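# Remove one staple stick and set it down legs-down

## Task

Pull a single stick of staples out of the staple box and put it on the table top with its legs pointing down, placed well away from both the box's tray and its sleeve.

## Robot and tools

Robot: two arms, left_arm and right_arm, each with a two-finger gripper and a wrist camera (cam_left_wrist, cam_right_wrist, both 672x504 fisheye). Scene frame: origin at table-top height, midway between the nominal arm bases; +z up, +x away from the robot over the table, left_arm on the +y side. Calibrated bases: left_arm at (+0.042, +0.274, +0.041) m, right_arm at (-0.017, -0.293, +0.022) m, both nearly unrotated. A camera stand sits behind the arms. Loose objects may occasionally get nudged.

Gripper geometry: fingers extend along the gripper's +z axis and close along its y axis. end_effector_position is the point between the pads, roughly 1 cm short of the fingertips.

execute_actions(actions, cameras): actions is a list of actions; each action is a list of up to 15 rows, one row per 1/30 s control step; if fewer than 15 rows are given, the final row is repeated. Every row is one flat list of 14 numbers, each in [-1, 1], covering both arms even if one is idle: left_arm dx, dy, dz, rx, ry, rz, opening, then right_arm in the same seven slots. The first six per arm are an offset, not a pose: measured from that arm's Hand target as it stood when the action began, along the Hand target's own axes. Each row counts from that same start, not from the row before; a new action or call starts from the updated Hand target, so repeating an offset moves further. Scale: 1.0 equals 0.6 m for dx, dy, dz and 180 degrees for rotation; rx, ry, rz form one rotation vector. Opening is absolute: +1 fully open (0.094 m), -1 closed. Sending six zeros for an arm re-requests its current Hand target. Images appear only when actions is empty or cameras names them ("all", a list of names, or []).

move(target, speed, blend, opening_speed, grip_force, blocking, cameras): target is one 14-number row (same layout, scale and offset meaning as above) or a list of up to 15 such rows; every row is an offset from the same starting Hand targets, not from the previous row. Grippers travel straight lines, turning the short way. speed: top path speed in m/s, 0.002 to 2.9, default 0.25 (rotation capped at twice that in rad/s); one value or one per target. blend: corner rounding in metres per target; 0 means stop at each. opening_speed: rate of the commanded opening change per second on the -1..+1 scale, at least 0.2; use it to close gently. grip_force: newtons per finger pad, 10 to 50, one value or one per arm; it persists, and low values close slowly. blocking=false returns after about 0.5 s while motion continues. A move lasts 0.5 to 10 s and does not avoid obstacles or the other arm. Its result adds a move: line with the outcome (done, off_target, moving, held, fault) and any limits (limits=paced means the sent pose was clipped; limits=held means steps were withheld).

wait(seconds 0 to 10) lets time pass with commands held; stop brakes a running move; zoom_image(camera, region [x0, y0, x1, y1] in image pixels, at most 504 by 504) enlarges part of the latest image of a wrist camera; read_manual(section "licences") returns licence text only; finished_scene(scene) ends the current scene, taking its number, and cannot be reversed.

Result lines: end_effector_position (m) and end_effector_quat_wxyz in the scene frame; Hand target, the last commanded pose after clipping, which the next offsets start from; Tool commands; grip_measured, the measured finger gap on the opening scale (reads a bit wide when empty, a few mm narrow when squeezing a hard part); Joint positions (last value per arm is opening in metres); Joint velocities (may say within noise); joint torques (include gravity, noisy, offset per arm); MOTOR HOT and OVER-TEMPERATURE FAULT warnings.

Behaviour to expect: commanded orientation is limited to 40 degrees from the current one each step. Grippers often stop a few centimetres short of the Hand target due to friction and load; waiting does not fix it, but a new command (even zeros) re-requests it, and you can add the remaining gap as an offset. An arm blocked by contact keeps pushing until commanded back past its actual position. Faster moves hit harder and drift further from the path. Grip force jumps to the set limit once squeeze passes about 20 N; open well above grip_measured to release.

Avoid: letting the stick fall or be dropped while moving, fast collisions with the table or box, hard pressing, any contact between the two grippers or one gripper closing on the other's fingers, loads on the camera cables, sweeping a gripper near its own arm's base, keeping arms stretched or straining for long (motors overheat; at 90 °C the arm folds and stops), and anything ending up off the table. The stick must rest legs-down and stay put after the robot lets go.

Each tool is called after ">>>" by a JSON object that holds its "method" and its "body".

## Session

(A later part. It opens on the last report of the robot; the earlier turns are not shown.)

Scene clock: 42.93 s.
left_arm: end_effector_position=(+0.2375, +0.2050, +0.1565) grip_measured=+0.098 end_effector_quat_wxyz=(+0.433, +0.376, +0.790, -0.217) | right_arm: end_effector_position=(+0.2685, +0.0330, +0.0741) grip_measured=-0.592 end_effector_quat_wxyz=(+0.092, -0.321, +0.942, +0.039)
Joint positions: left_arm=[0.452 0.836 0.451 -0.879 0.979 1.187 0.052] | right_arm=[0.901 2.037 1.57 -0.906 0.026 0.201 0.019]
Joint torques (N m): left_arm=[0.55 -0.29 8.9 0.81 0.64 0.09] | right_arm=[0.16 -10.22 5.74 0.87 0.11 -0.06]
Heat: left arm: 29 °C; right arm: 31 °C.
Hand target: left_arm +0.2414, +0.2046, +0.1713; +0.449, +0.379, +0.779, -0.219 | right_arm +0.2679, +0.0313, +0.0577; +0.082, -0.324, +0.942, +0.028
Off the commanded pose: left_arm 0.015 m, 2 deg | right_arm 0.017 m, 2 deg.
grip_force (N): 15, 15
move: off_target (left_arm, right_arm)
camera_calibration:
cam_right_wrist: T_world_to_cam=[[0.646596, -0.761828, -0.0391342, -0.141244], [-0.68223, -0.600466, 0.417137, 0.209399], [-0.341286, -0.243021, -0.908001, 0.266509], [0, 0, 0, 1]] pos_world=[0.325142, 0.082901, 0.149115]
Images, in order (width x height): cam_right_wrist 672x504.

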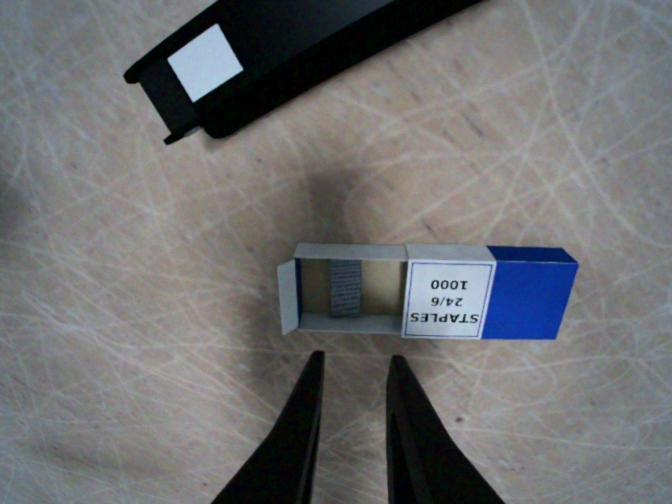

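>>> {"method": "move", "body": {"target": [0,0,0,0,0,0,0.1,0,0,0,0,0.122,0,-0.595], "speed": 0.2, "cameras": ["all"]}}

Scene clock: 45.23 s.
left_arm: end_effector_position=(+0.2375, +0.2050, +0.1565) grip_measured=+0.098 end_effector_quat_wxyz=(+0.433, +0.376, +0.790, -0.217) | right_arm: end_effector_position=(+0.2666, +0.0329, +0.0686) grip_measured=-0.592 end_effector_quat_wxyz=(-0.084, -0.325, +0.941, -0.029)
Joint positions: left_arm=[0.452 0.836 0.451 -0.879 0.979 1.187 0.052] | right_arm=[0.881 2.455 2.244 -1.535 -0.031 0.171 0.019]
Joint torques (N m): left_arm=[0.55 -0.29 8.92 0.81 0.64 0.09] | right_arm=[-0.72 -12.53 8.06 -0.03 -0.05 -0.07]
Heat: left arm: 30 °C; right arm: 32 °C.
Hand target: left_arm +0.2414, +0.2046, +0.1713; +0.449, +0.379, +0.779, -0.219 | right_arm +0.2679, +0.0312, +0.0576; -0.099, -0.324, +0.940, -0.034
Off the commanded pose: left_arm 0.015 m, 2 deg | right_arm 0.011 m, 2 deg.
grip_force (N): 15, 15
move: off_target (left_arm, right_arm)
camera_calibration:
cam_left_wrist: T_world_to_cam=[[-0.747371, -0.663866, 0.0267874, 0.315957], [-0.634333, 0.700969, -0.325981, 0.0908901], [0.197631, -0.260621, -0.944997, 0.257872], [0, 0, 0, 1]] pos_world=[0.242828, 0.213249, 0.264853]
cam_right_wrist: T_world_to_cam=[[0.643324, -0.764579, -0.0394017, -0.139416], [-0.509721, -0.466149, 0.723111, 0.138983], [-0.571243, -0.445111, -0.689607, 0.313782], [0, 0, 0, 1]] pos_world=[0.339777, 0.09786, 0.110393]

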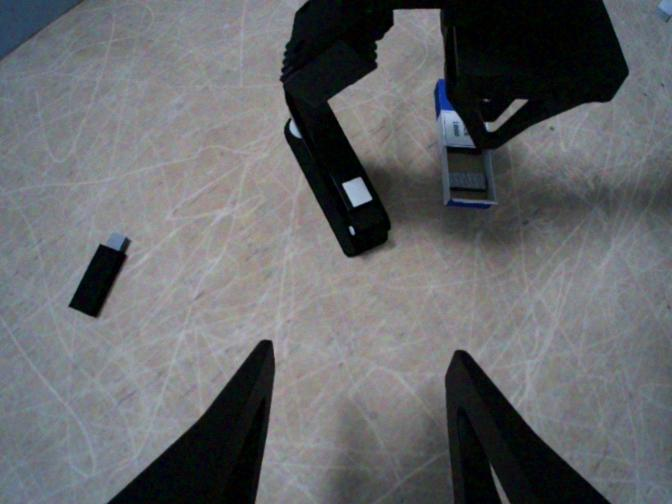

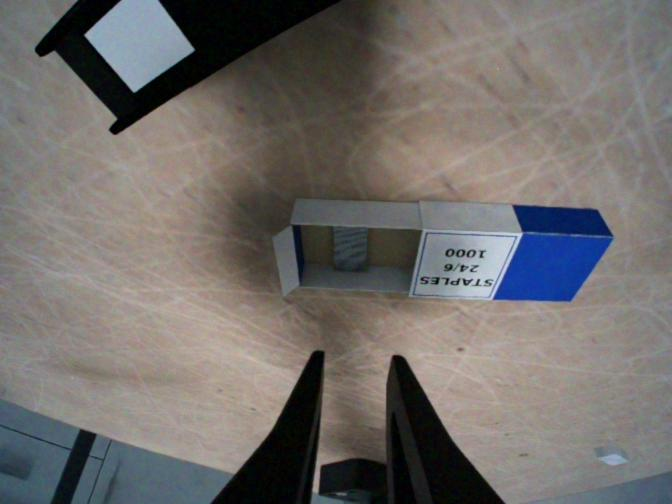

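>>> {"method": "move", "body": {"target": [0,0,0,0,0,0,0.1,-0.001,0.001,0.059,0,0,0,-0.595], "speed": 0.1, "cameras": ["all"]}}

Scene clock: 46.73 s.
left_arm: end_effector_position=(+0.2375, +0.2050, +0.1565) grip_measured=+0.098 end_effector_quat_wxyz=(+0.433, +0.376, +0.790, -0.217) | right_arm: end_effector_position=(+0.2620, +0.0279, +0.0333) grip_measured=-0.592 end_effector_quat_wxyz=(-0.094, -0.325, +0.940, -0.034)
Joint positions: left_arm=[0.452 0.836 0.451 -0.879 0.979 1.187 0.052] | right_arm=[0.881 2.455 2.1 -1.413 -0.031 0.171 0.019]
Joint torques (N m): left_arm=[0.57 -0.27 8.9 0.8 0.64 0.09] | right_arm=[-0.34 -14.34 5.2 0.2 -0.05 -0.02]
Heat: left arm: 30 °C; right arm: 32 °C.
Hand target: left_arm +0.2414, +0.2046, +0.1713; +0.449, +0.379, +0.779, -0.219 | right_arm +0.2622, +0.0275, +0.0228; -0.099, -0.324, +0.940, -0.034
Off the commanded pose: left_arm 0.015 m, 2 deg | right_arm 0.010 m, 1 deg.
grip_force (N): 15, 15
move: off_target (left_arm)
camera_calibration:
cam_left_wrist: T_world_to_cam=[[-0.747371, -0.663866, 0.0267874, 0.315957], [-0.634333, 0.700969, -0.325981, 0.0908901], [0.197631, -0.260621, -0.944997, 0.257872], [0, 0, 0, 1]] pos_world=[0.242828, 0.213249, 0.264853]
cam_right_wrist: T_world_to_cam=[[0.642719, -0.76522, -0.0367627, -0.141534], [-0.499125, -0.454662, 0.73767, 0.156255], [-0.581194, -0.455765, -0.67416, 0.287013], [0, 0, 0, 1]] pos_world=[0.335767, 0.0935492, 0.0730245]

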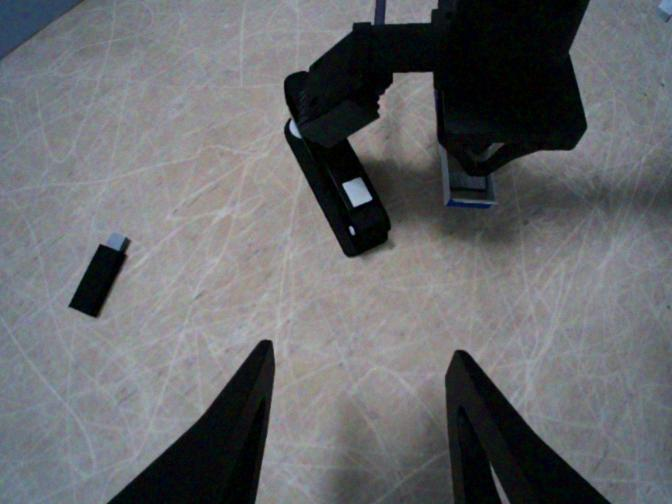

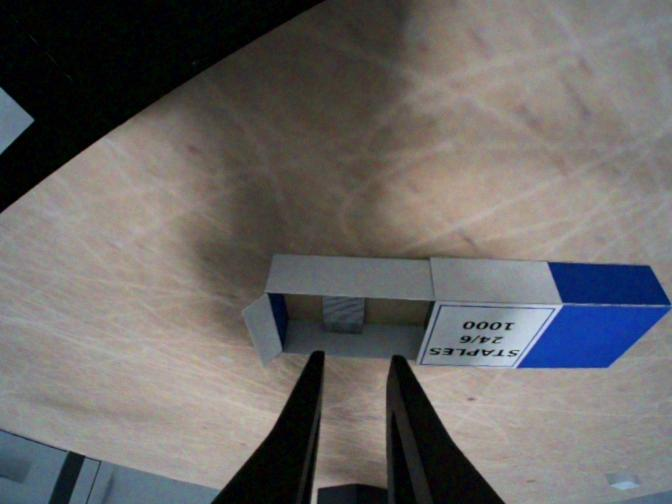

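>>> {"method": "move", "body": {"target": [0,0,0,0,0,0,0.1,0,0.004,0.014,0,0,0,-0.595], "speed": 0.06, "cameras": ["all"]}}

>>> {"method": "zoom_image", "body": {"camera": "cam_right_wrist", "region": [220, 250, 480, 450]}}

Scene clock: 48.17 s.
left_arm: end_effector_position=(+0.2375, +0.2050, +0.1565) grip_measured=+0.098 end_effector_quat_wxyz=(+0.433, +0.376, +0.790, -0.217) | right_arm: end_effector_position=(+0.2621, +0.0282, +0.0261) grip_measured=-0.592 end_effector_quat_wxyz=(-0.092, -0.325, +0.941, -0.032)
Joint positions: left_arm=[0.452 0.836 0.451 -0.879 0.979 1.187 0.052] | right_arm=[0.881 2.455 2.072 -1.38 -0.032 0.171 0.019]
Joint torques (N m): left_arm=[0.55 -0.31 8.9 0.8 0.64 0.09] | right_arm=[0.24 -14.31 4.83 0.27 -0.05 0.05]
Heat: left arm: 31 °C; right arm: 31 °C.
Hand target: left_arm +0.2414, +0.2046, +0.1713; +0.449, +0.379, +0.779, -0.219 | right_arm +0.2594, +0.0284, +0.0147; -0.099, -0.324, +0.940, -0.034
Off the commanded pose: left_arm 0.015 m, 2 deg | right_arm 0.012 m, 1 deg.
grip_force (N): 15, 15
move: off_target (left_arm, right_arm)
camera_calibration:
cam_left_wrist: T_world_to_cam=[[-0.747371, -0.663866, 0.0267874, 0.315957], [-0.634333, 0.700969, -0.325981, 0.0908901], [0.197631, -0.260621, -0.944997, 0.257872], [0, 0, 0, 1]] pos_world=[0.242828, 0.213249, 0.264853]
cam_right_wrist: T_world_to_cam=[[0.642649, -0.765187, -0.0386204, -0.141559], [-0.501015, -0.457849, 0.734411, 0.1624], [-0.579644, -0.452619, -0.677606, 0.281952], [0, 0, 0, 1]] pos_world=[0.335769, 0.0936524, 0.0663169]

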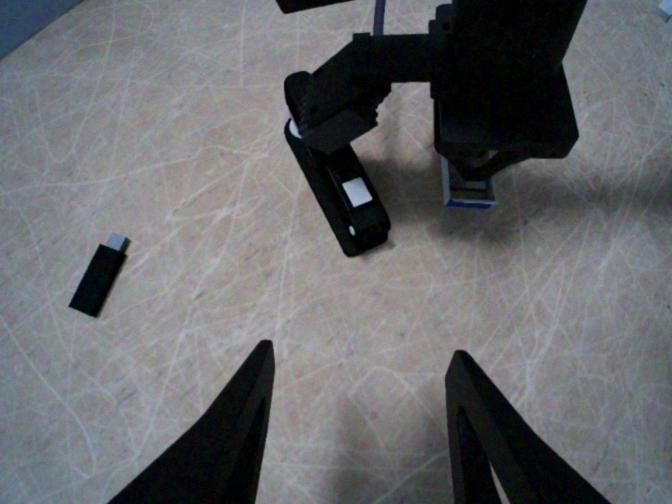

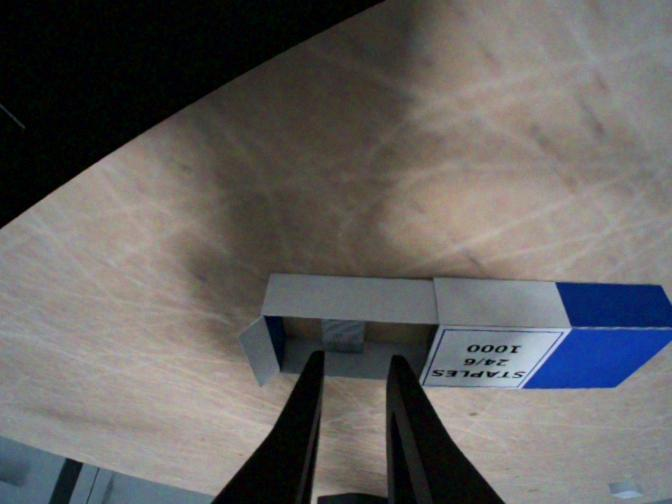

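Scaled by 1.938 from the camera's 672x504 image, which has a finer 960x720 frame.

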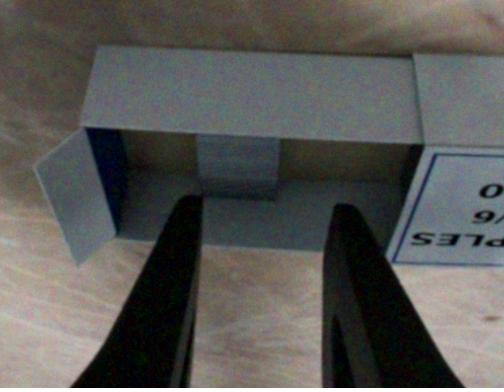

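>>> {"method": "move", "body": {"target": [0,0,0,0,0,0,0.1,0,0.007,0.004,0,0,0,-0.595], "speed": 0.06, "cameras": ["cam_right_wrist"]}}

>>> {"method": "zoom_image", "body": {"camera": "cam_right_wrist", "region": [220, 250, 480, 450]}}

Scene clock: 49.13 s.
left_arm: end_effector_position=(+0.2375, +0.2050, +0.1565) grip_measured=+0.098 end_effector_quat_wxyz=(+0.433, +0.376, +0.790, -0.217) | right_arm: end_effector_position=(+0.2617, +0.0309, +0.0257) grip_measured=-0.592 end_effector_quat_wxyz=(-0.089, -0.324, +0.941, -0.031)
Joint positions: left_arm=[0.452 0.836 0.451 -0.879 0.979 1.187 0.052] | right_arm=[0.885 2.455 2.072 -1.373 -0.034 0.177 0.019]
Joint torques (N m): left_arm=[0.55 -0.29 8.91 0.8 0.64 0.09] | right_arm=[0.75 -14.08 4.59 0.24 -0.05 0.08]
Heat: left arm: 31 °C; right arm: 31 °C.
Hand target: left_arm +0.2414, +0.2046, +0.1713; +0.449, +0.379, +0.779, -0.219 | right_arm +0.2564, +0.0314, +0.0123; -0.099, -0.324, +0.940, -0.034
Off the commanded pose: left_arm 0.015 m, 2 deg | right_arm 0.014 m, 1 deg.
grip_force (N): 15, 15
move: off_target (left_arm, right_arm)
camera_calibration:
cam_right_wrist: T_world_to_cam=[[0.641251, -0.766292, -0.0399252, -0.138801], [-0.504971, -0.460604, 0.729964, 0.164879], [-0.577755, -0.447929, -0.682318, 0.282133], [0, 0, 0, 1]] pos_world=[0.335269, 0.0959576, 0.066607]
Images, in order (width x height): cam_right_wrist 672x504.

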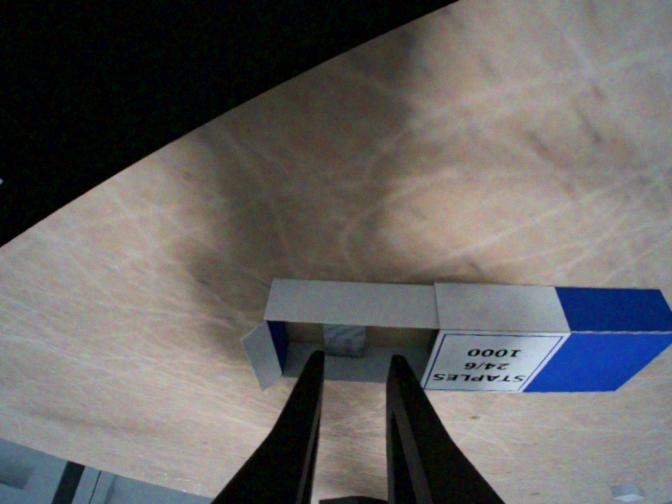

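Scaled by 1.938 from the camera's 672x504 image, which has a finer 960x720 frame.

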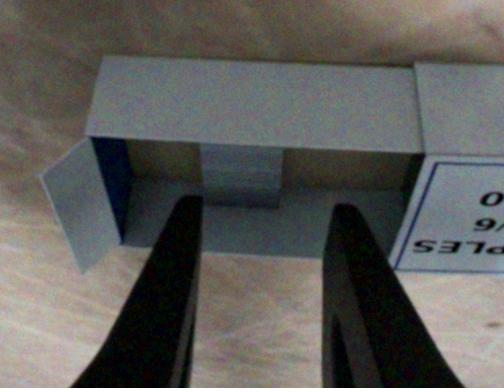

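>>> {"method": "move", "body": {"target": [0,0,0,0,0,0,0.1,0,0.005,0.003,0,0,0,-0.595], "speed": 0.06, "cameras": ["cam_right_wrist"]}}

>>> {"method": "zoom_image", "body": {"camera": "cam_right_wrist", "region": [220, 250, 480, 450]}}

Scene clock: 50.10 s.
left_arm: end_effector_position=(+0.2375, +0.2050, +0.1565) grip_measured=+0.098 end_effector_quat_wxyz=(+0.433, +0.376, +0.790, -0.217) | right_arm: end_effector_position=(+0.2595, +0.0336, +0.0250) grip_measured=-0.592 end_effector_quat_wxyz=(-0.088, -0.324, +0.941, -0.030)
Joint positions: left_arm=[0.452 0.836 0.451 -0.879 0.979 1.187 0.052] | right_arm=[0.893 2.455 2.07 -1.367 -0.036 0.184 0.019]
Joint torques (N m): left_arm=[0.55 -0.31 8.9 0.8 0.64 0.09] | right_arm=[0.65 -13.9 4.6 0.25 0 0.09]
Heat: left arm: 31 °C; right arm: 31 °C.
Hand target: left_arm +0.2414, +0.2046, +0.1713; +0.449, +0.379, +0.779, -0.219 | right_arm +0.2543, +0.0335, +0.0106; -0.099, -0.324, +0.940, -0.034
Off the commanded pose: left_arm 0.015 m, 2 deg | right_arm 0.015 m, 1 deg.
grip_force (N): 15, 15
move: off_target (left_arm, right_arm)
camera_calibration:
cam_right_wrist: T_world_to_cam=[[0.641363, -0.766143, -0.0409722, -0.1354], [-0.50599, -0.462516, 0.728047, 0.16599], [-0.576739, -0.446211, -0.684301, 0.281307], [0, 0, 0, 1]] pos_world=[0.33307, 0.0985594, 0.0661026]
Images, in order (width x height): cam_right_wrist 672x504.

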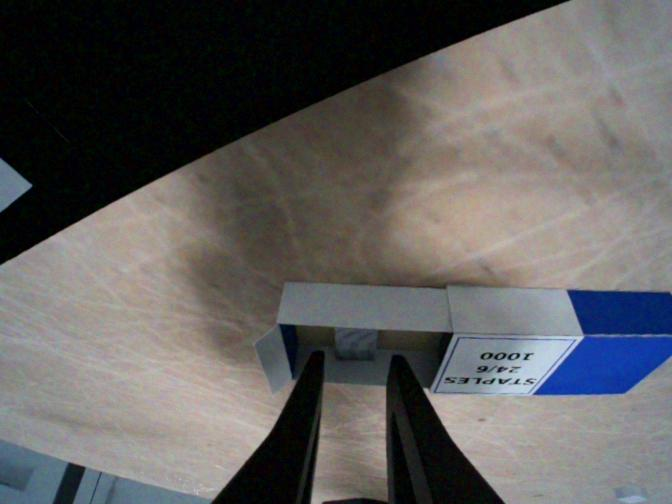

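Scaled by 1.938 from the camera's 672x504 image, which has a finer 960x720 frame.

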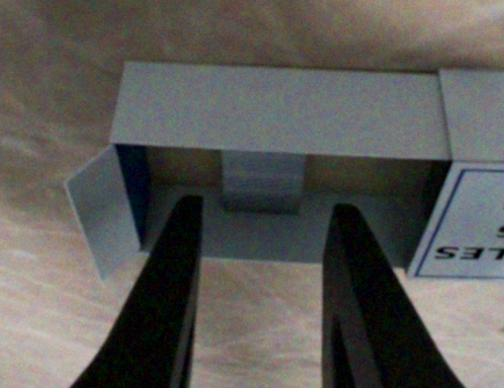

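>>> {"method": "move", "body": {"target": [0,0,0,0,0,0,0.1,-0.003,-0.003,0.012,0,0,0,-0.605], "speed": 0.04, "cameras": ["cam_right_wrist"]}}

>>> {"method": "zoom_image", "body": {"camera": "cam_right_wrist", "region": [220, 250, 480, 450]}}

Scene clock: 51.03 s.
left_arm: end_effector_position=(+0.2375, +0.2050, +0.1565) grip_measured=+0.098 end_effector_quat_wxyz=(+0.433, +0.376, +0.790, -0.217) | right_arm: end_effector_position=(+0.2602, +0.0344, +0.0228) grip_measured=-0.602 end_effector_quat_wxyz=(-0.085, -0.324, +0.942, -0.028)
Joint positions: left_arm=[0.452 0.836 0.451 -0.879 0.979 1.187 0.052] | right_arm=[0.893 2.455 2.062 -1.354 -0.036 0.185 0.019]
Joint torques (N m): left_arm=[0.54 -0.28 8.91 0.81 0.64 0.09] | right_arm=[0.27 -13.42 3.74 0.36 -0.05 0.03]
Heat: left arm: 31 °C; right arm: 31 °C.
Hand target: left_arm +0.2414, +0.2046, +0.1713; +0.449, +0.379, +0.779, -0.219 | right_arm +0.2555, +0.0322, +0.0031; -0.099, -0.324, +0.940, -0.034
Off the commanded pose: left_arm 0.015 m, 2 deg | right_arm 0.020 m, 2 deg.
grip_force (N): 15, 15
move: off_target (left_arm, right_arm)
camera_calibration:
cam_right_wrist: T_world_to_cam=[[0.641235, -0.766212, -0.0416825, -0.13523], [-0.508757, -0.465182, 0.724411, 0.169115], [-0.574442, -0.443312, -0.688107, 0.279957], [0, 0, 0, 1]] pos_world=[0.333572, 0.0991624, 0.0644948]
Images, in order (width x height): cam_right_wrist 672x504.

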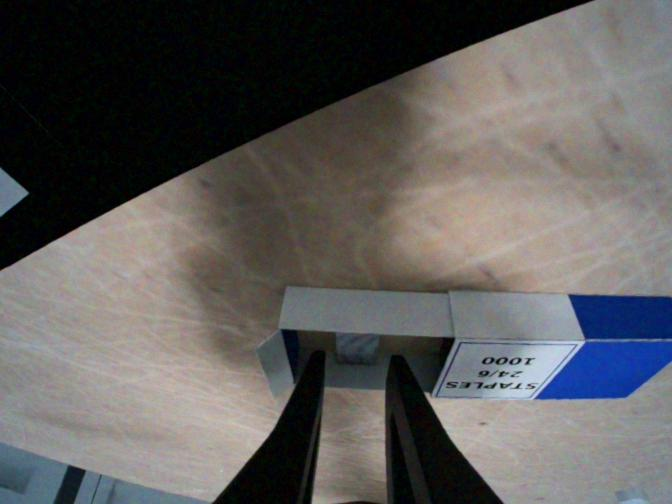

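Scaled by 1.938 from the camera's 672x504 image, which has a finer 960x720 frame.

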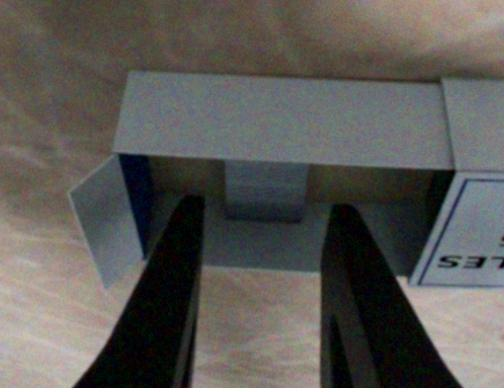

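>>> {"method": "move", "body": {"target": [0,0,0,0,0,0,0.1,-0.003,-0.004,0.012,0,0,0,-0.605], "speed": 0.04, "cameras": ["cam_right_wrist"]}}

>>> {"method": "zoom_image", "body": {"camera": "cam_right_wrist", "region": [220, 250, 480, 450]}}

Scene clock: 52.07 s.
left_arm: end_effector_position=(+0.2375, +0.2050, +0.1565) grip_measured=+0.098 end_effector_quat_wxyz=(+0.433, +0.376, +0.790, -0.217) | right_arm: end_effector_position=(+0.2660, +0.0415, +0.0191) grip_measured=-0.602 end_effector_quat_wxyz=(-0.069, -0.328, +0.942, -0.018)
Joint positions: left_arm=[0.452 0.836 0.451 -0.879 0.979 1.187 0.052] | right_arm=[0.893 2.455 2.053 -1.307 -0.037 0.179 0.019]
Joint torques (N m): left_arm=[0.55 -0.28 8.9 0.8 0.64 0.09] | right_arm=[-0.24 -12.85 3.3 0.2 -0.03 0.04]
Heat: left arm: 31 °C; right arm: 31 °C.
Hand target: left_arm +0.2414, +0.2046, +0.1713; +0.449, +0.379, +0.779, -0.219 | right_arm +0.2573, +0.0305, -0.0043; -0.099, -0.324, +0.940, -0.034
Off the commanded pose: left_arm 0.015 m, 2 deg | right_arm 0.027 m, 4 deg.
grip_force (N): 15, 15
move: off_target (left_arm, right_arm)
camera_calibration:
cam_right_wrist: T_world_to_cam=[[0.646192, -0.76155, -0.0497687, -0.135086], [-0.523247, -0.489571, 0.697519, 0.183434], [-0.555561, -0.42469, -0.714836, 0.278679], [0, 0, 0, 1]] pos_world=[0.338096, 0.105281, 0.0645378]
Images, in order (width x height): cam_right_wrist 672x504.

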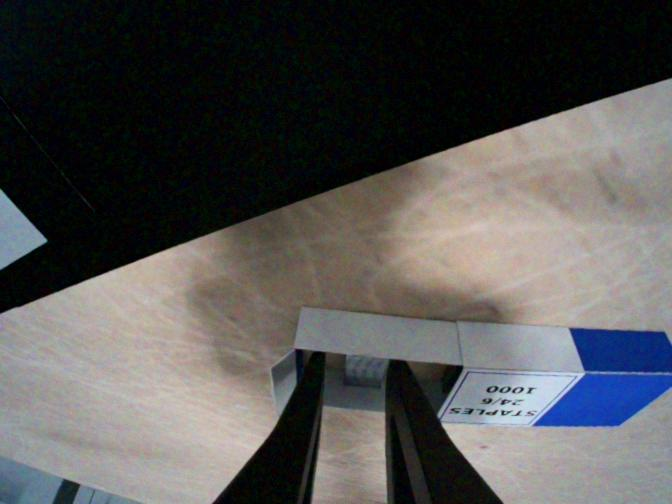

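Scaled by 1.938 from the camera's 672x504 image, which has a finer 960x720 frame.

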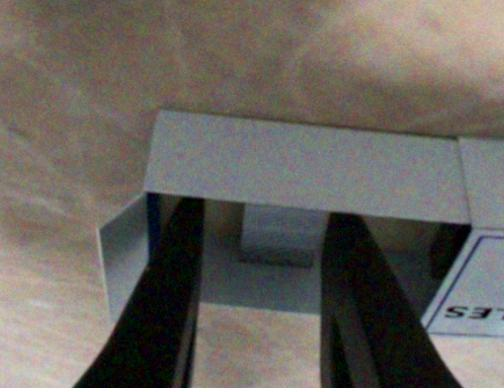

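>>> {"method": "move", "body": {"target": [[0,0,0,0,0,0,0.1,0.019,0,-0.107,0,0,0,-0.605],[0,0,0,0,0,0,0.1,0.019,0,-0.107,0,-0.139,0,-0.605]], "speed": 0.2, "cameras": ["all"]}}

Scene clock: 55.53 s.
left_arm: end_effector_position=(+0.2375, +0.2050, +0.1565) grip_measured=+0.098 end_effector_quat_wxyz=(+0.433, +0.376, +0.790, -0.217) | right_arm: end_effector_position=(+0.2585, +0.0292, +0.0498) grip_measured=-0.602 end_effector_quat_wxyz=(+0.089, -0.324, +0.941, +0.031)
Joint positions: left_arm=[0.452 0.836 0.451 -0.879 0.979 1.187 0.052] | right_arm=[0.919 2.04 1.477 -0.824 0.04 0.211 0.019]
Joint torques (N m): left_arm=[0.57 -0.28 8.91 0.8 0.64 0.09] | right_arm=[0.69 -16.03 5.37 0.89 0.13 0.07]
Heat: left arm: 32 °C; right arm: 31 °C.
Hand target: left_arm +0.2414, +0.2046, +0.1713; +0.449, +0.379, +0.779, -0.219 | right_arm +0.2590, +0.0318, +0.0609; +0.107, -0.323, +0.939, +0.037
Off the commanded pose: left_arm 0.015 m, 2 deg | right_arm 0.011 m, 2 deg.
grip_force (N): 15, 15
move: off_target (left_arm, right_arm)
camera_calibration:
cam_left_wrist: T_world_to_cam=[[-0.747371, -0.663866, 0.0267874, 0.315957], [-0.634333, 0.700969, -0.325981, 0.0908901], [0.197631, -0.260621, -0.944997, 0.257872], [0, 0, 0, 1]] pos_world=[0.242828, 0.213249, 0.264853]
cam_right_wrist: T_world_to_cam=[[0.651081, -0.758599, -0.0249246, -0.140694], [-0.678594, -0.596497, 0.428603, 0.208829], [-0.340005, -0.262142, -0.903149, 0.240099], [0, 0, 0, 1]] pos_world=[0.314948, 0.0807755, 0.123834]

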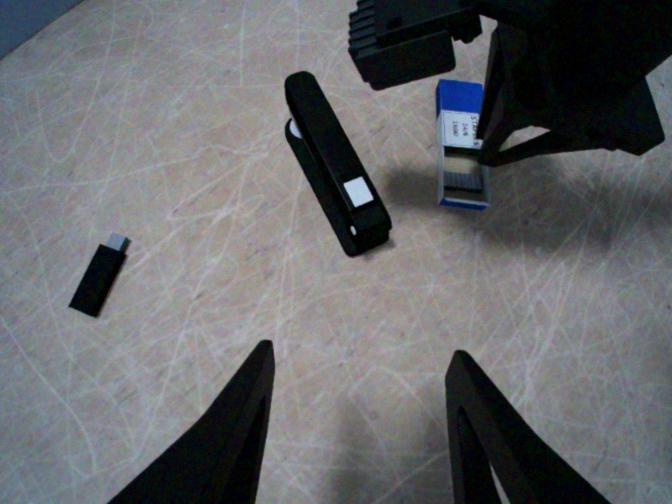

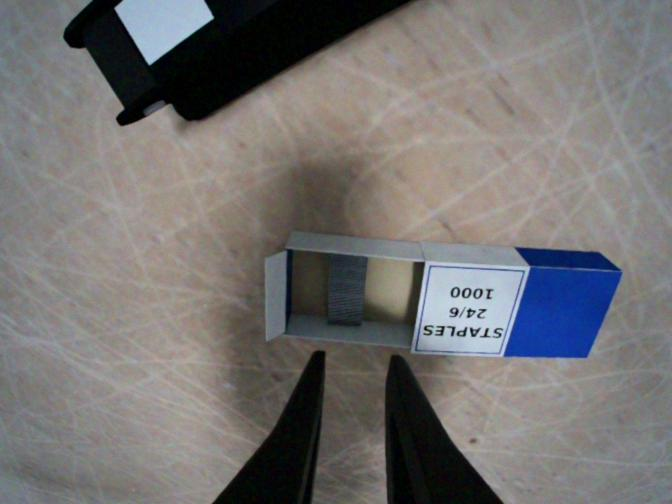

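>>> {"method": "move", "body": {"target": [0,0,0,0,0,0,0.1,-0.001,0.004,0.041,0,0,0,-0.605], "speed": 0.08, "cameras": ["cam_right_wrist"]}}

>>> {"method": "zoom_image", "body": {"camera": "cam_right_wrist", "region": [220, 250, 480, 450]}}

Scene clock: 56.93 s.
left_arm: end_effector_position=(+0.2375, +0.2050, +0.1565) grip_measured=+0.098 end_effector_quat_wxyz=(+0.433, +0.376, +0.790, -0.217) | right_arm: end_effector_position=(+0.2659, +0.0377, +0.0475) grip_measured=-0.602 end_effector_quat_wxyz=(+0.111, -0.322, +0.939, +0.044)
Joint positions: left_arm=[0.452 0.836 0.451 -0.879 0.979 1.187 0.052] | right_arm=[0.919 2.04 1.456 -0.75 0.041 0.213 0.019]
Joint torques (N m): left_arm=[0.57 -0.28 8.91 0.8 0.64 0.08] | right_arm=[0.95 -11.44 5.44 0.9 0.13 0.08]
Heat: left arm: 32 °C; right arm: 31 °C.
Hand target: left_arm +0.2414, +0.2046, +0.1713; +0.449, +0.379, +0.779, -0.219 | right_arm +0.2624, +0.0376, +0.0372; +0.107, -0.323, +0.939, +0.037
Off the commanded pose: left_arm 0.015 m, 2 deg | right_arm 0.011 m, 1 deg.
grip_force (N): 15, 15
move: off_target (left_arm, right_arm)
camera_calibration:
cam_right_wrist: T_world_to_cam=[[0.650175, -0.759059, -0.0331957, -0.138378], [-0.694051, -0.611134, 0.380537, 0.226834], [-0.309137, -0.224376, -0.92417, 0.234143], [0, 0, 0, 1]] pos_world=[0.319786, 0.0861252, 0.125475]
Images, in order (width x height): cam_right_wrist 672x504.

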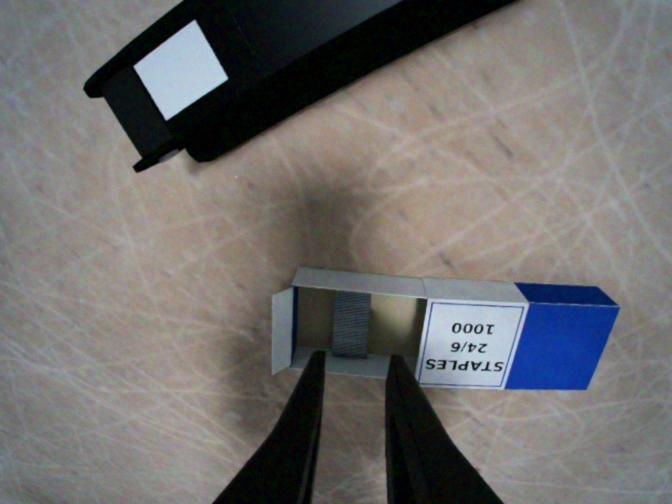

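Scaled by 1.938 from the camera's 672x504 image, which has a finer 960x720 frame.

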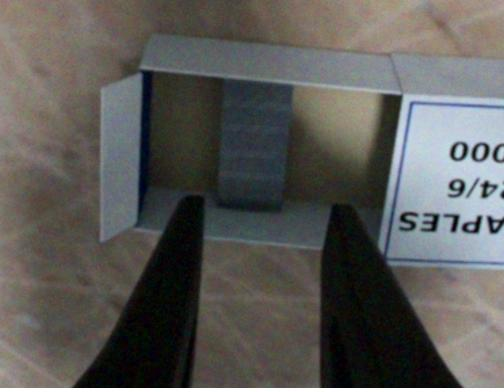

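>>> {"method": "move", "body": {"target": [0,0,0,0,0,0,0.1,0.017,0.0,0.033,0,0,0,-0.605], "speed": 0.08, "cameras": ["cam_right_wrist"]}}

>>> {"method": "zoom_image", "body": {"camera": "cam_right_wrist", "region": [220, 250, 480, 450]}}

Scene clock: 58.30 s.
left_arm: end_effector_position=(+0.2375, +0.2050, +0.1565) grip_measured=+0.098 end_effector_quat_wxyz=(+0.433, +0.376, +0.790, -0.217) | right_arm: end_effector_position=(+0.2615, +0.0359, +0.0309) grip_measured=-0.602 end_effector_quat_wxyz=(+0.116, -0.322, +0.938, +0.047)
Joint positions: left_arm=[0.452 0.836 0.451 -0.879 0.979 1.187 0.052] | right_arm=[0.925 2.04 1.382 -0.665 0.041 0.216 0.019]
Joint torques (N m): left_arm=[0.54 -0.28 8.91 0.8 0.63 0.09] | right_arm=[0.77 -10.17 5.44 0.95 0.13 0.09]
Heat: left arm: 32 °C; right arm: 31 °C.
Hand target: left_arm +0.2414, +0.2046, +0.1713; +0.449, +0.379, +0.779, -0.219 | right_arm +0.2579, +0.0342, +0.0155; +0.107, -0.324, +0.939, +0.037
Off the commanded pose: left_arm 0.015 m, 2 deg | right_arm 0.016 m, 2 deg.
grip_force (N): 15, 15
move: off_target (left_arm, right_arm)
camera_calibration:
cam_right_wrist: T_world_to_cam=[[0.652234, -0.757186, -0.0354913, -0.138026], [-0.695248, -0.616224, 0.369998, 0.229887], [-0.302028, -0.21665, -0.928354, 0.215025], [0, 0, 0, 1]] pos_world=[0.314798, 0.0837352, 0.109663]
Images, in order (width x height): cam_right_wrist 672x504.

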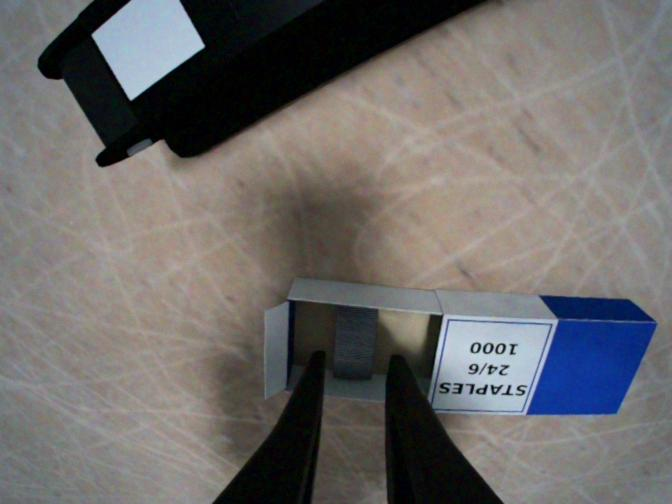

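Scaled by 1.938 from the camera's 672x504 image, which has a finer 960x720 frame.

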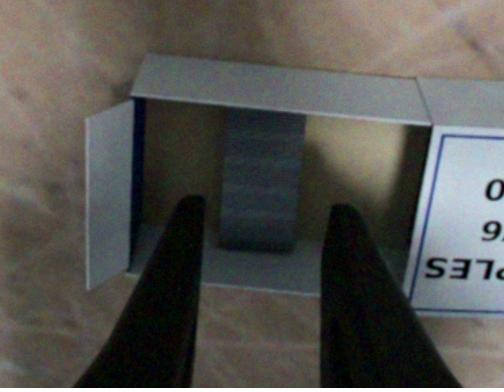

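>>> {"method": "move", "body": {"target": [0,0,0,0,0,0,0.1,0.006,-0.001,0.029,0,0,0,-0.605], "speed": 0.05, "cameras": ["cam_right_wrist"]}}

>>> {"method": "zoom_image", "body": {"camera": "cam_right_wrist", "region": [220, 280, 480, 480]}}

Scene clock: 59.53 s.
left_arm: end_effector_position=(+0.2375, +0.2050, +0.1565) grip_measured=+0.098 end_effector_quat_wxyz=(+0.433, +0.376, +0.790, -0.217) | right_arm: end_effector_position=(+0.2620, +0.0365, +0.0128) grip_measured=-0.602 end_effector_quat_wxyz=(+0.116, -0.322, +0.938, +0.047)
Joint positions: left_arm=[0.452 0.836 0.451 -0.879 0.979 1.187 0.052] | right_arm=[0.925 2.073 1.353 -0.604 0.042 0.216 0.019]
Joint torques (N m): left_arm=[0.55 -0.28 8.91 0.8 0.64 0.09] | right_arm=[0.59 -10.32 5.35 0.95 0.13 0.05]
Heat: left arm: 32 °C; right arm: 31 °C.
Hand target: left_arm +0.2414, +0.2046, +0.1713; +0.449, +0.379, +0.779, -0.219 | right_arm +0.2587, +0.0340, -0.0023; +0.107, -0.323, +0.939, +0.037
Off the commanded pose: left_arm 0.015 m, 2 deg | right_arm 0.016 m, 2 deg.
grip_force (N): 15, 15
move: off_target (left_arm, right_arm)
camera_calibration:
cam_right_wrist: T_world_to_cam=[[0.652129, -0.757299, -0.0350063, -0.138543], [-0.695263, -0.61584, 0.370609, 0.237217], [-0.30222, -0.217346, -0.928129, 0.198602], [0, 0, 0, 1]] pos_world=[0.315297, 0.0843343, 0.0915635]
Images, in order (width x height): cam_right_wrist 672x504.

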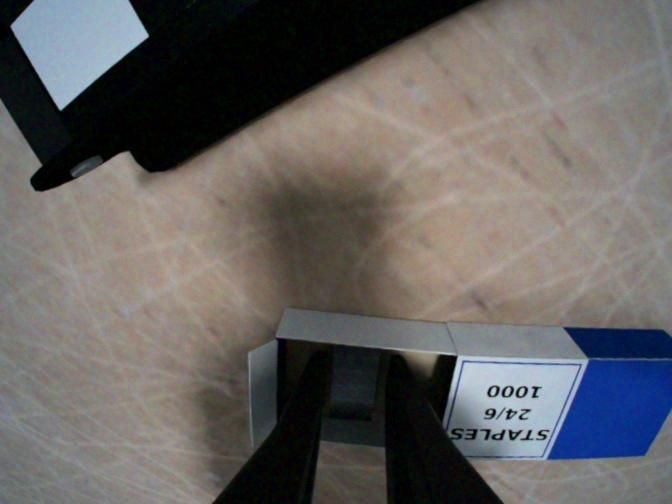

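Scaled by 1.938 from the camera's 672x504 image, which has a finer 960x720 frame.

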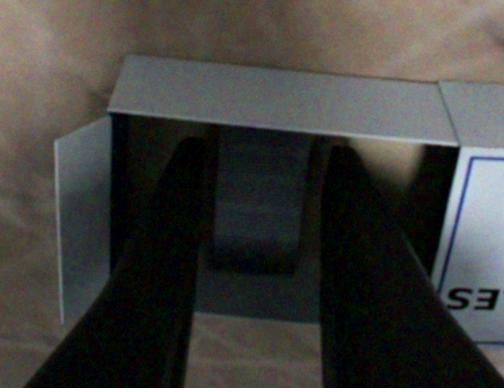

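>>> {"method": "move", "body": {"target": [[0,0,0,0,0,0,0.1,0.009,0,-0.003,0,0,0,-0.605],[0,0,0,0,0,0,0.1,0.009,0,-0.003,0,0,0,-0.8]], "speed": 0.05, "opening_speed": 0.2, "cameras": ["cam_right_wrist"]}}

>>> {"method": "zoom_image", "body": {"camera": "cam_right_wrist", "region": [220, 280, 480, 480]}}

Scene clock: 61.73 s.
left_arm: end_effector_position=(+0.2375, +0.2050, +0.1565) grip_measured=+0.098 end_effector_quat_wxyz=(+0.433, +0.376, +0.790, -0.217) | right_arm: end_effector_position=(+0.2616, +0.0335, +0.0094) grip_measured=-0.718 end_effector_quat_wxyz=(+0.118, -0.322, +0.939, +0.041)
Joint positions: left_arm=[0.452 0.836 0.451 -0.879 0.979 1.187 0.052] | right_arm=[0.927 2.073 1.339 -0.593 0.055 0.218 0.013]
Joint torques (N m): left_arm=[0.54 -0.29 8.92 0.81 0.64 0.09] | right_arm=[0.72 -11.74 4.4 0.93 0.01 0.08]
Heat: left arm: 33 °C; right arm: 31 °C.
Hand target: left_arm +0.2414, +0.2046, +0.1713; +0.449, +0.379, +0.779, -0.219 | right_arm +0.2541, +0.0305, -0.0018; +0.107, -0.323, +0.939, +0.037
Off the commanded pose: left_arm 0.015 m, 2 deg | right_arm 0.014 m, 1 deg.
grip_force (N): 15, 15
move: off_target (left_arm, right_arm); target 2's new opening was sent with right_arm's hand 0.013 m and 1 deg from that target
camera_calibration:
cam_right_wrist: T_world_to_cam=[[0.650311, -0.759337, -0.0224329, -0.140201], [-0.69958, -0.610122, 0.371938, 0.237238], [-0.296113, -0.226182, -0.927986, 0.193379], [0, 0, 0, 1]] pos_world=[0.314404, 0.0820228, 0.08807]
Images, in order (width x height): cam_right_wrist 672x504.

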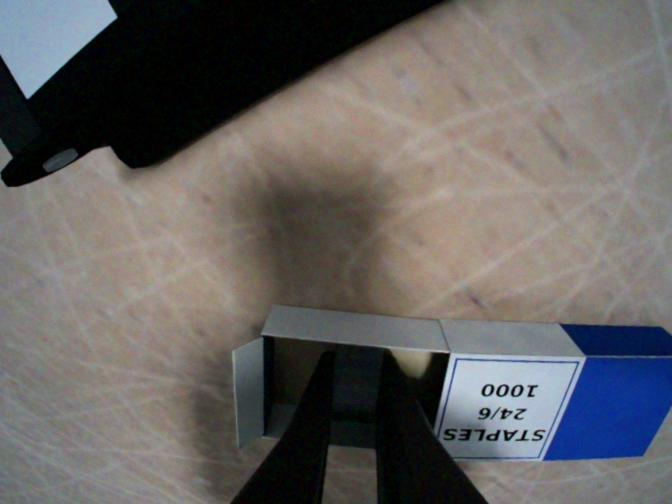

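Scaled by 1.938 from the camera's 672x504 image, which has a finer 960x720 frame.

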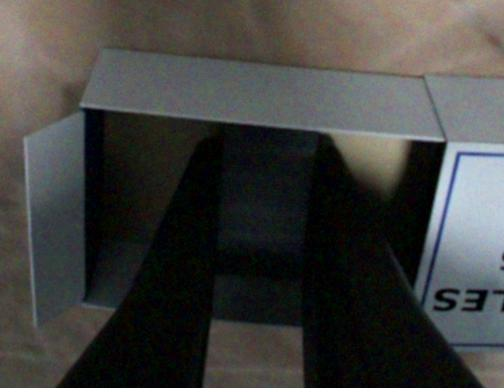

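>>> {"method": "move", "body": {"target": [[0,0,0,0,0,0,0.1,-0.018,0,-0.082,0,0,0,-0.8],[0,0,0,0,0,0,0.1,-0.045,0,-0.212,0,0,0,-0.8]], "speed": [0.05,0.12], "blend": [0.01,0], "cameras": ["all"]}}

Scene clock: 64.40 s.
left_arm: end_effector_position=(+0.2375, +0.2050, +0.1565) grip_measured=+0.098 end_effector_quat_wxyz=(+0.433, +0.376, +0.790, -0.217) | right_arm: end_effector_position=(+0.2539, +0.0244, +0.1105) grip_measured=-0.718 end_effector_quat_wxyz=(+0.093, -0.323, +0.941, +0.026)
Joint positions: left_arm=[0.452 0.836 0.451 -0.879 0.979 1.187 0.052] | right_arm=[0.927 1.962 1.61 -1.032 0.054 0.218 0.013]
Joint torques (N m): left_arm=[0.53 -0.27 8.92 0.81 0.64 0.09] | right_arm=[0.84 -14.91 8.53 0.64 0.02 0.08]
Heat: left arm: 33 °C; right arm: 31 °C.
Hand target: left_arm +0.2414, +0.2046, +0.1713; +0.449, +0.379, +0.779, -0.219 | right_arm +0.2524, +0.0290, +0.1282; +0.107, -0.324, +0.939, +0.037
Off the commanded pose: left_arm 0.015 m, 2 deg | right_arm 0.018 m, 2 deg.
grip_force (N): 15, 15
move: off_target (left_arm, right_arm)
camera_calibration:
cam_left_wrist: T_world_to_cam=[[-0.747371, -0.663866, 0.0267874, 0.315957], [-0.634333, 0.700969, -0.325981, 0.0908901], [0.197631, -0.260621, -0.944997, 0.257872], [0, 0, 0, 1]] pos_world=[0.242828, 0.213249, 0.264853]
cam_right_wrist: T_world_to_cam=[[0.649128, -0.760564, -0.0132282, -0.140487], [-0.685339, -0.592294, 0.423673, 0.178934], [-0.330065, -0.265952, -0.905719, 0.290047], [0, 0, 0, 1]] pos_world=[0.309559, 0.0762709, 0.185033]

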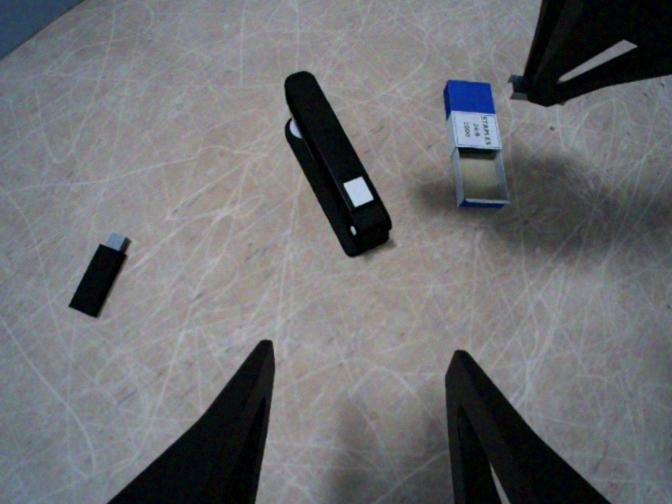

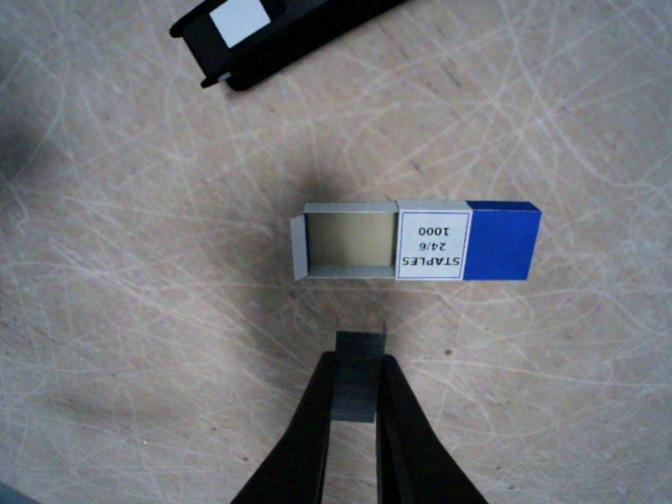

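>>> {"method": "move", "body": {"target": [0,0,0,0,0,0,0.1,0.098,-0.343,0.047,0,0,0,-0.8], "speed": 0.2, "cameras": ["all"]}}

Scene clock: 66.50 s.
left_arm: end_effector_position=(+0.2375, +0.2050, +0.1565) grip_measured=+0.098 end_effector_quat_wxyz=(+0.433, +0.376, +0.790, -0.217) | right_arm: end_effector_position=(+0.3393, -0.1674, +0.0841) grip_measured=-0.718 end_effector_quat_wxyz=(+0.096, -0.319, +0.942, +0.032)
Joint positions: left_arm=[0.452 0.836 0.451 -0.879 0.979 1.187 0.052] | right_arm=[0.346 1.827 1.321 -0.873 -0.068 -0.341 0.013]
Joint torques (N m): left_arm=[0.55 -0.28 8.92 0.81 0.64 0.09] | right_arm=[0.21 -12.33 5.52 0.89 -0.15 -0.14]
Heat: left arm: 33 °C; right arm: 31 °C.
Hand target: left_arm +0.2414, +0.2046, +0.1713; +0.449, +0.379, +0.779, -0.219 | right_arm +0.3389, -0.1646, +0.0875; +0.107, -0.323, +0.939, +0.037
Off the commanded pose: left_arm 0.015 m, 2 deg | right_arm 0.004 m, 1 deg.
grip_force (N): 15, 15
move: off_target (left_arm)
camera_calibration:
cam_left_wrist: T_world_to_cam=[[-0.747371, -0.663866, 0.0267874, 0.315957], [-0.634333, 0.700969, -0.325981, 0.0908901], [0.197631, -0.260621, -0.944997, 0.257872], [0, 0, 0, 1]] pos_world=[0.242828, 0.213249, 0.264853]
cam_right_wrist: T_world_to_cam=[[0.642806, -0.765682, -0.023044, -0.340054], [-0.690844, -0.59245, 0.414413, 0.137782], [-0.330961, -0.250467, -0.909797, 0.246486], [0, 0, 0, 1]] pos_world=[0.395352, -0.117008, 0.159318]

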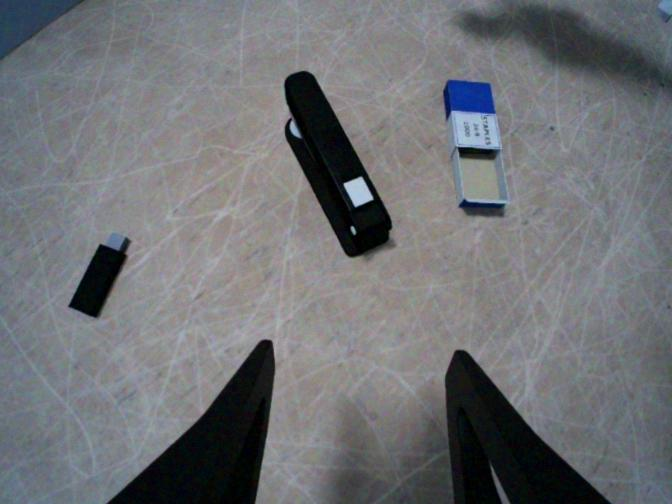

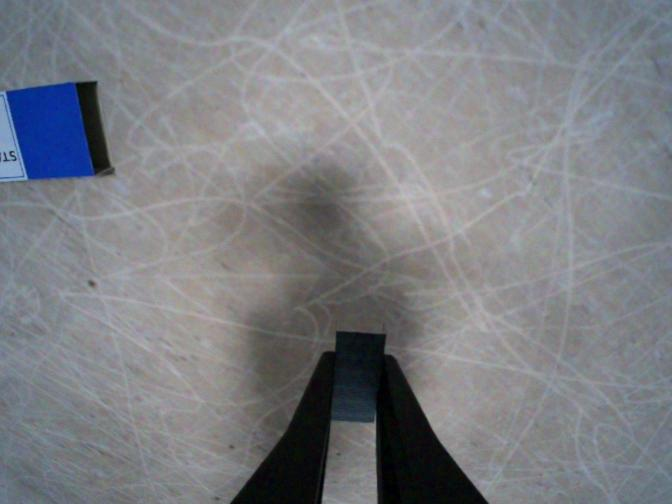

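>>> {"method": "move", "body": {"target": [0,0,0,0,0,0,0.1,0.023,0,0.108,0,-0.01,0,-0.8], "speed": 0.1, "cameras": ["cam_right_wrist"]}}

Scene clock: 68.00 s.
left_arm: end_effector_position=(+0.2375, +0.2050, +0.1565) grip_measured=+0.098 end_effector_quat_wxyz=(+0.433, +0.376, +0.790, -0.217) | right_arm: end_effector_position=(+0.3420, -0.1643, +0.0309) grip_measured=-0.718 end_effector_quat_wxyz=(+0.129, -0.321, +0.938, +0.037)
Joint positions: left_arm=[0.452 0.836 0.451 -0.879 0.979 1.187 0.052] | right_arm=[0.346 1.864 1.125 -0.574 -0.08 -0.344 0.013]
Joint torques (N m): left_arm=[0.57 -0.31 8.92 0.8 0.64 0.09] | right_arm=[-0.24 -8.8 5.52 0.97 -0.14 -0.07]
Heat: left arm: 33 °C; right arm: 31 °C.
Hand target: left_arm +0.2414, +0.2046, +0.1713; +0.449, +0.379, +0.779, -0.219 | right_arm +0.3399, -0.1638, +0.0212; +0.122, -0.323, +0.938, +0.042
Off the commanded pose: left_arm 0.015 m, 2 deg | right_arm 0.010 m, 1 deg.
grip_force (N): 15, 15
move: off_target (left_arm)
camera_calibration:
cam_right_wrist: T_world_to_cam=[[0.647712, -0.761847, -0.00766653, -0.342215], [-0.710614, -0.607722, 0.354544, 0.169519], [-0.274767, -0.224194, -0.935008, 0.185649], [0, 0, 0, 1]] pos_world=[0.393129, -0.116074, 0.110858]
Images, in order (width x height): cam_right_wrist 672x504.

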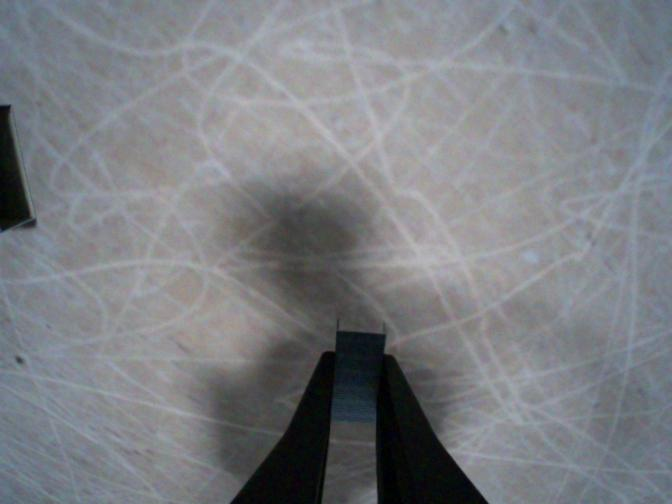

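>>> {"method": "move", "body": {"target": [0,0,0,0,0,0,0.1,0.007,0,0.026,0,0.006,0,-0.8], "speed": 0.04}}

>>> {"method": "move", "body": {"target": [0,0,0,0,0,0,0.1,0.002,0,0.01,0,0,0,-0.8], "speed": 0.03, "cameras": ["cam_right_wrist"]}}

Scene clock: 69.10 s.
left_arm: end_effector_position=(+0.2375, +0.2050, +0.1565) grip_measured=+0.098 end_effector_quat_wxyz=(+0.433, +0.376, +0.790, -0.217) | right_arm: end_effector_position=(+0.3455, -0.1632, +0.0187) grip_measured=-0.718 end_effector_quat_wxyz=(+0.126, -0.321, +0.938, +0.037)
Joint positions: left_arm=[0.452 0.836 0.451 -0.879 0.979 1.187 0.052] | right_arm=[0.346 1.903 1.125 -0.541 -0.08 -0.344 0.013]
Joint torques (N m): left_arm=[0.55 -0.28 8.92 0.81 0.64 0.08] | right_arm=[0.09 -8.73 4.81 0.95 -0.06 -0.05]
Heat: left arm: 33 °C; right arm: 31 °C.
Hand target: left_arm +0.2414, +0.2046, +0.1713; +0.449, +0.379, +0.779, -0.219 | right_arm +0.3398, -0.1639, +0.0051; +0.113, -0.323, +0.939, +0.039
Off the commanded pose: left_arm 0.015 m, 2 deg | right_arm 0.015 m, 2 deg.
grip_force (N): 15, 15
move: off_target (left_arm, right_arm)

Scene clock: 70.03 s.
left_arm: end_effector_position=(+0.2375, +0.2050, +0.1565) grip_measured=+0.098 end_effector_quat_wxyz=(+0.433, +0.376, +0.790, -0.217) | right_arm: end_effector_position=(+0.3446, -0.1635, +0.0117) grip_measured=-0.718 end_effector_quat_wxyz=(+0.125, -0.321, +0.938, +0.037)
Joint positions: left_arm=[0.452 0.836 0.451 -0.879 0.979 1.187 0.052] | right_arm=[0.346 1.917 1.112 -0.518 -0.08 -0.344 0.013]
Joint torques (N m): left_arm=[0.54 -0.31 8.91 0.81 0.64 0.09] | right_arm=[0.12 -8.69 5.03 1 -0.06 -0.05]
Heat: left arm: 33 °C; right arm: 31 °C.
Hand target: left_arm +0.2414, +0.2046, +0.1713; +0.449, +0.379, +0.779, -0.219 | right_arm +0.3400, -0.1637, -0.0010; +0.113, -0.323, +0.939, +0.039
Off the commanded pose: left_arm 0.015 m, 2 deg | right_arm 0.014 m, 1 deg.
grip_force (N): 15, 15
move: off_target (left_arm, right_arm)
camera_calibration:
cam_right_wrist: T_world_to_cam=[[0.647658, -0.761851, -0.0110561, -0.343333], [-0.707592, -0.606786, 0.362112, 0.177761], [-0.282584, -0.226701, -0.932069, 0.170834], [0, 0, 0, 1]] pos_world=[0.396419, -0.114977, 0.0910641]
Images, in order (width x height): cam_right_wrist 672x504.

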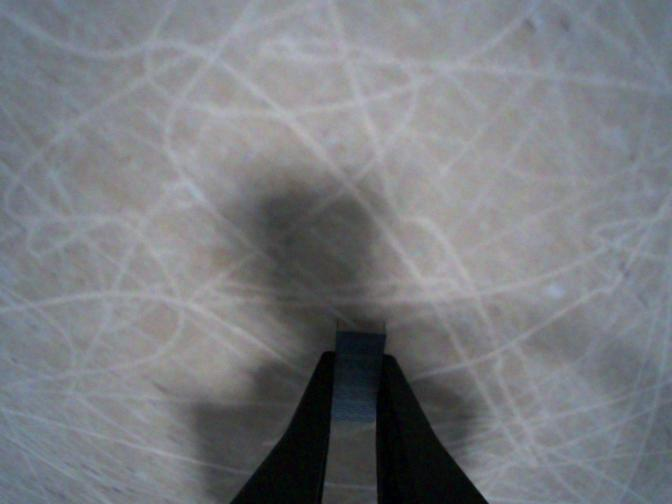

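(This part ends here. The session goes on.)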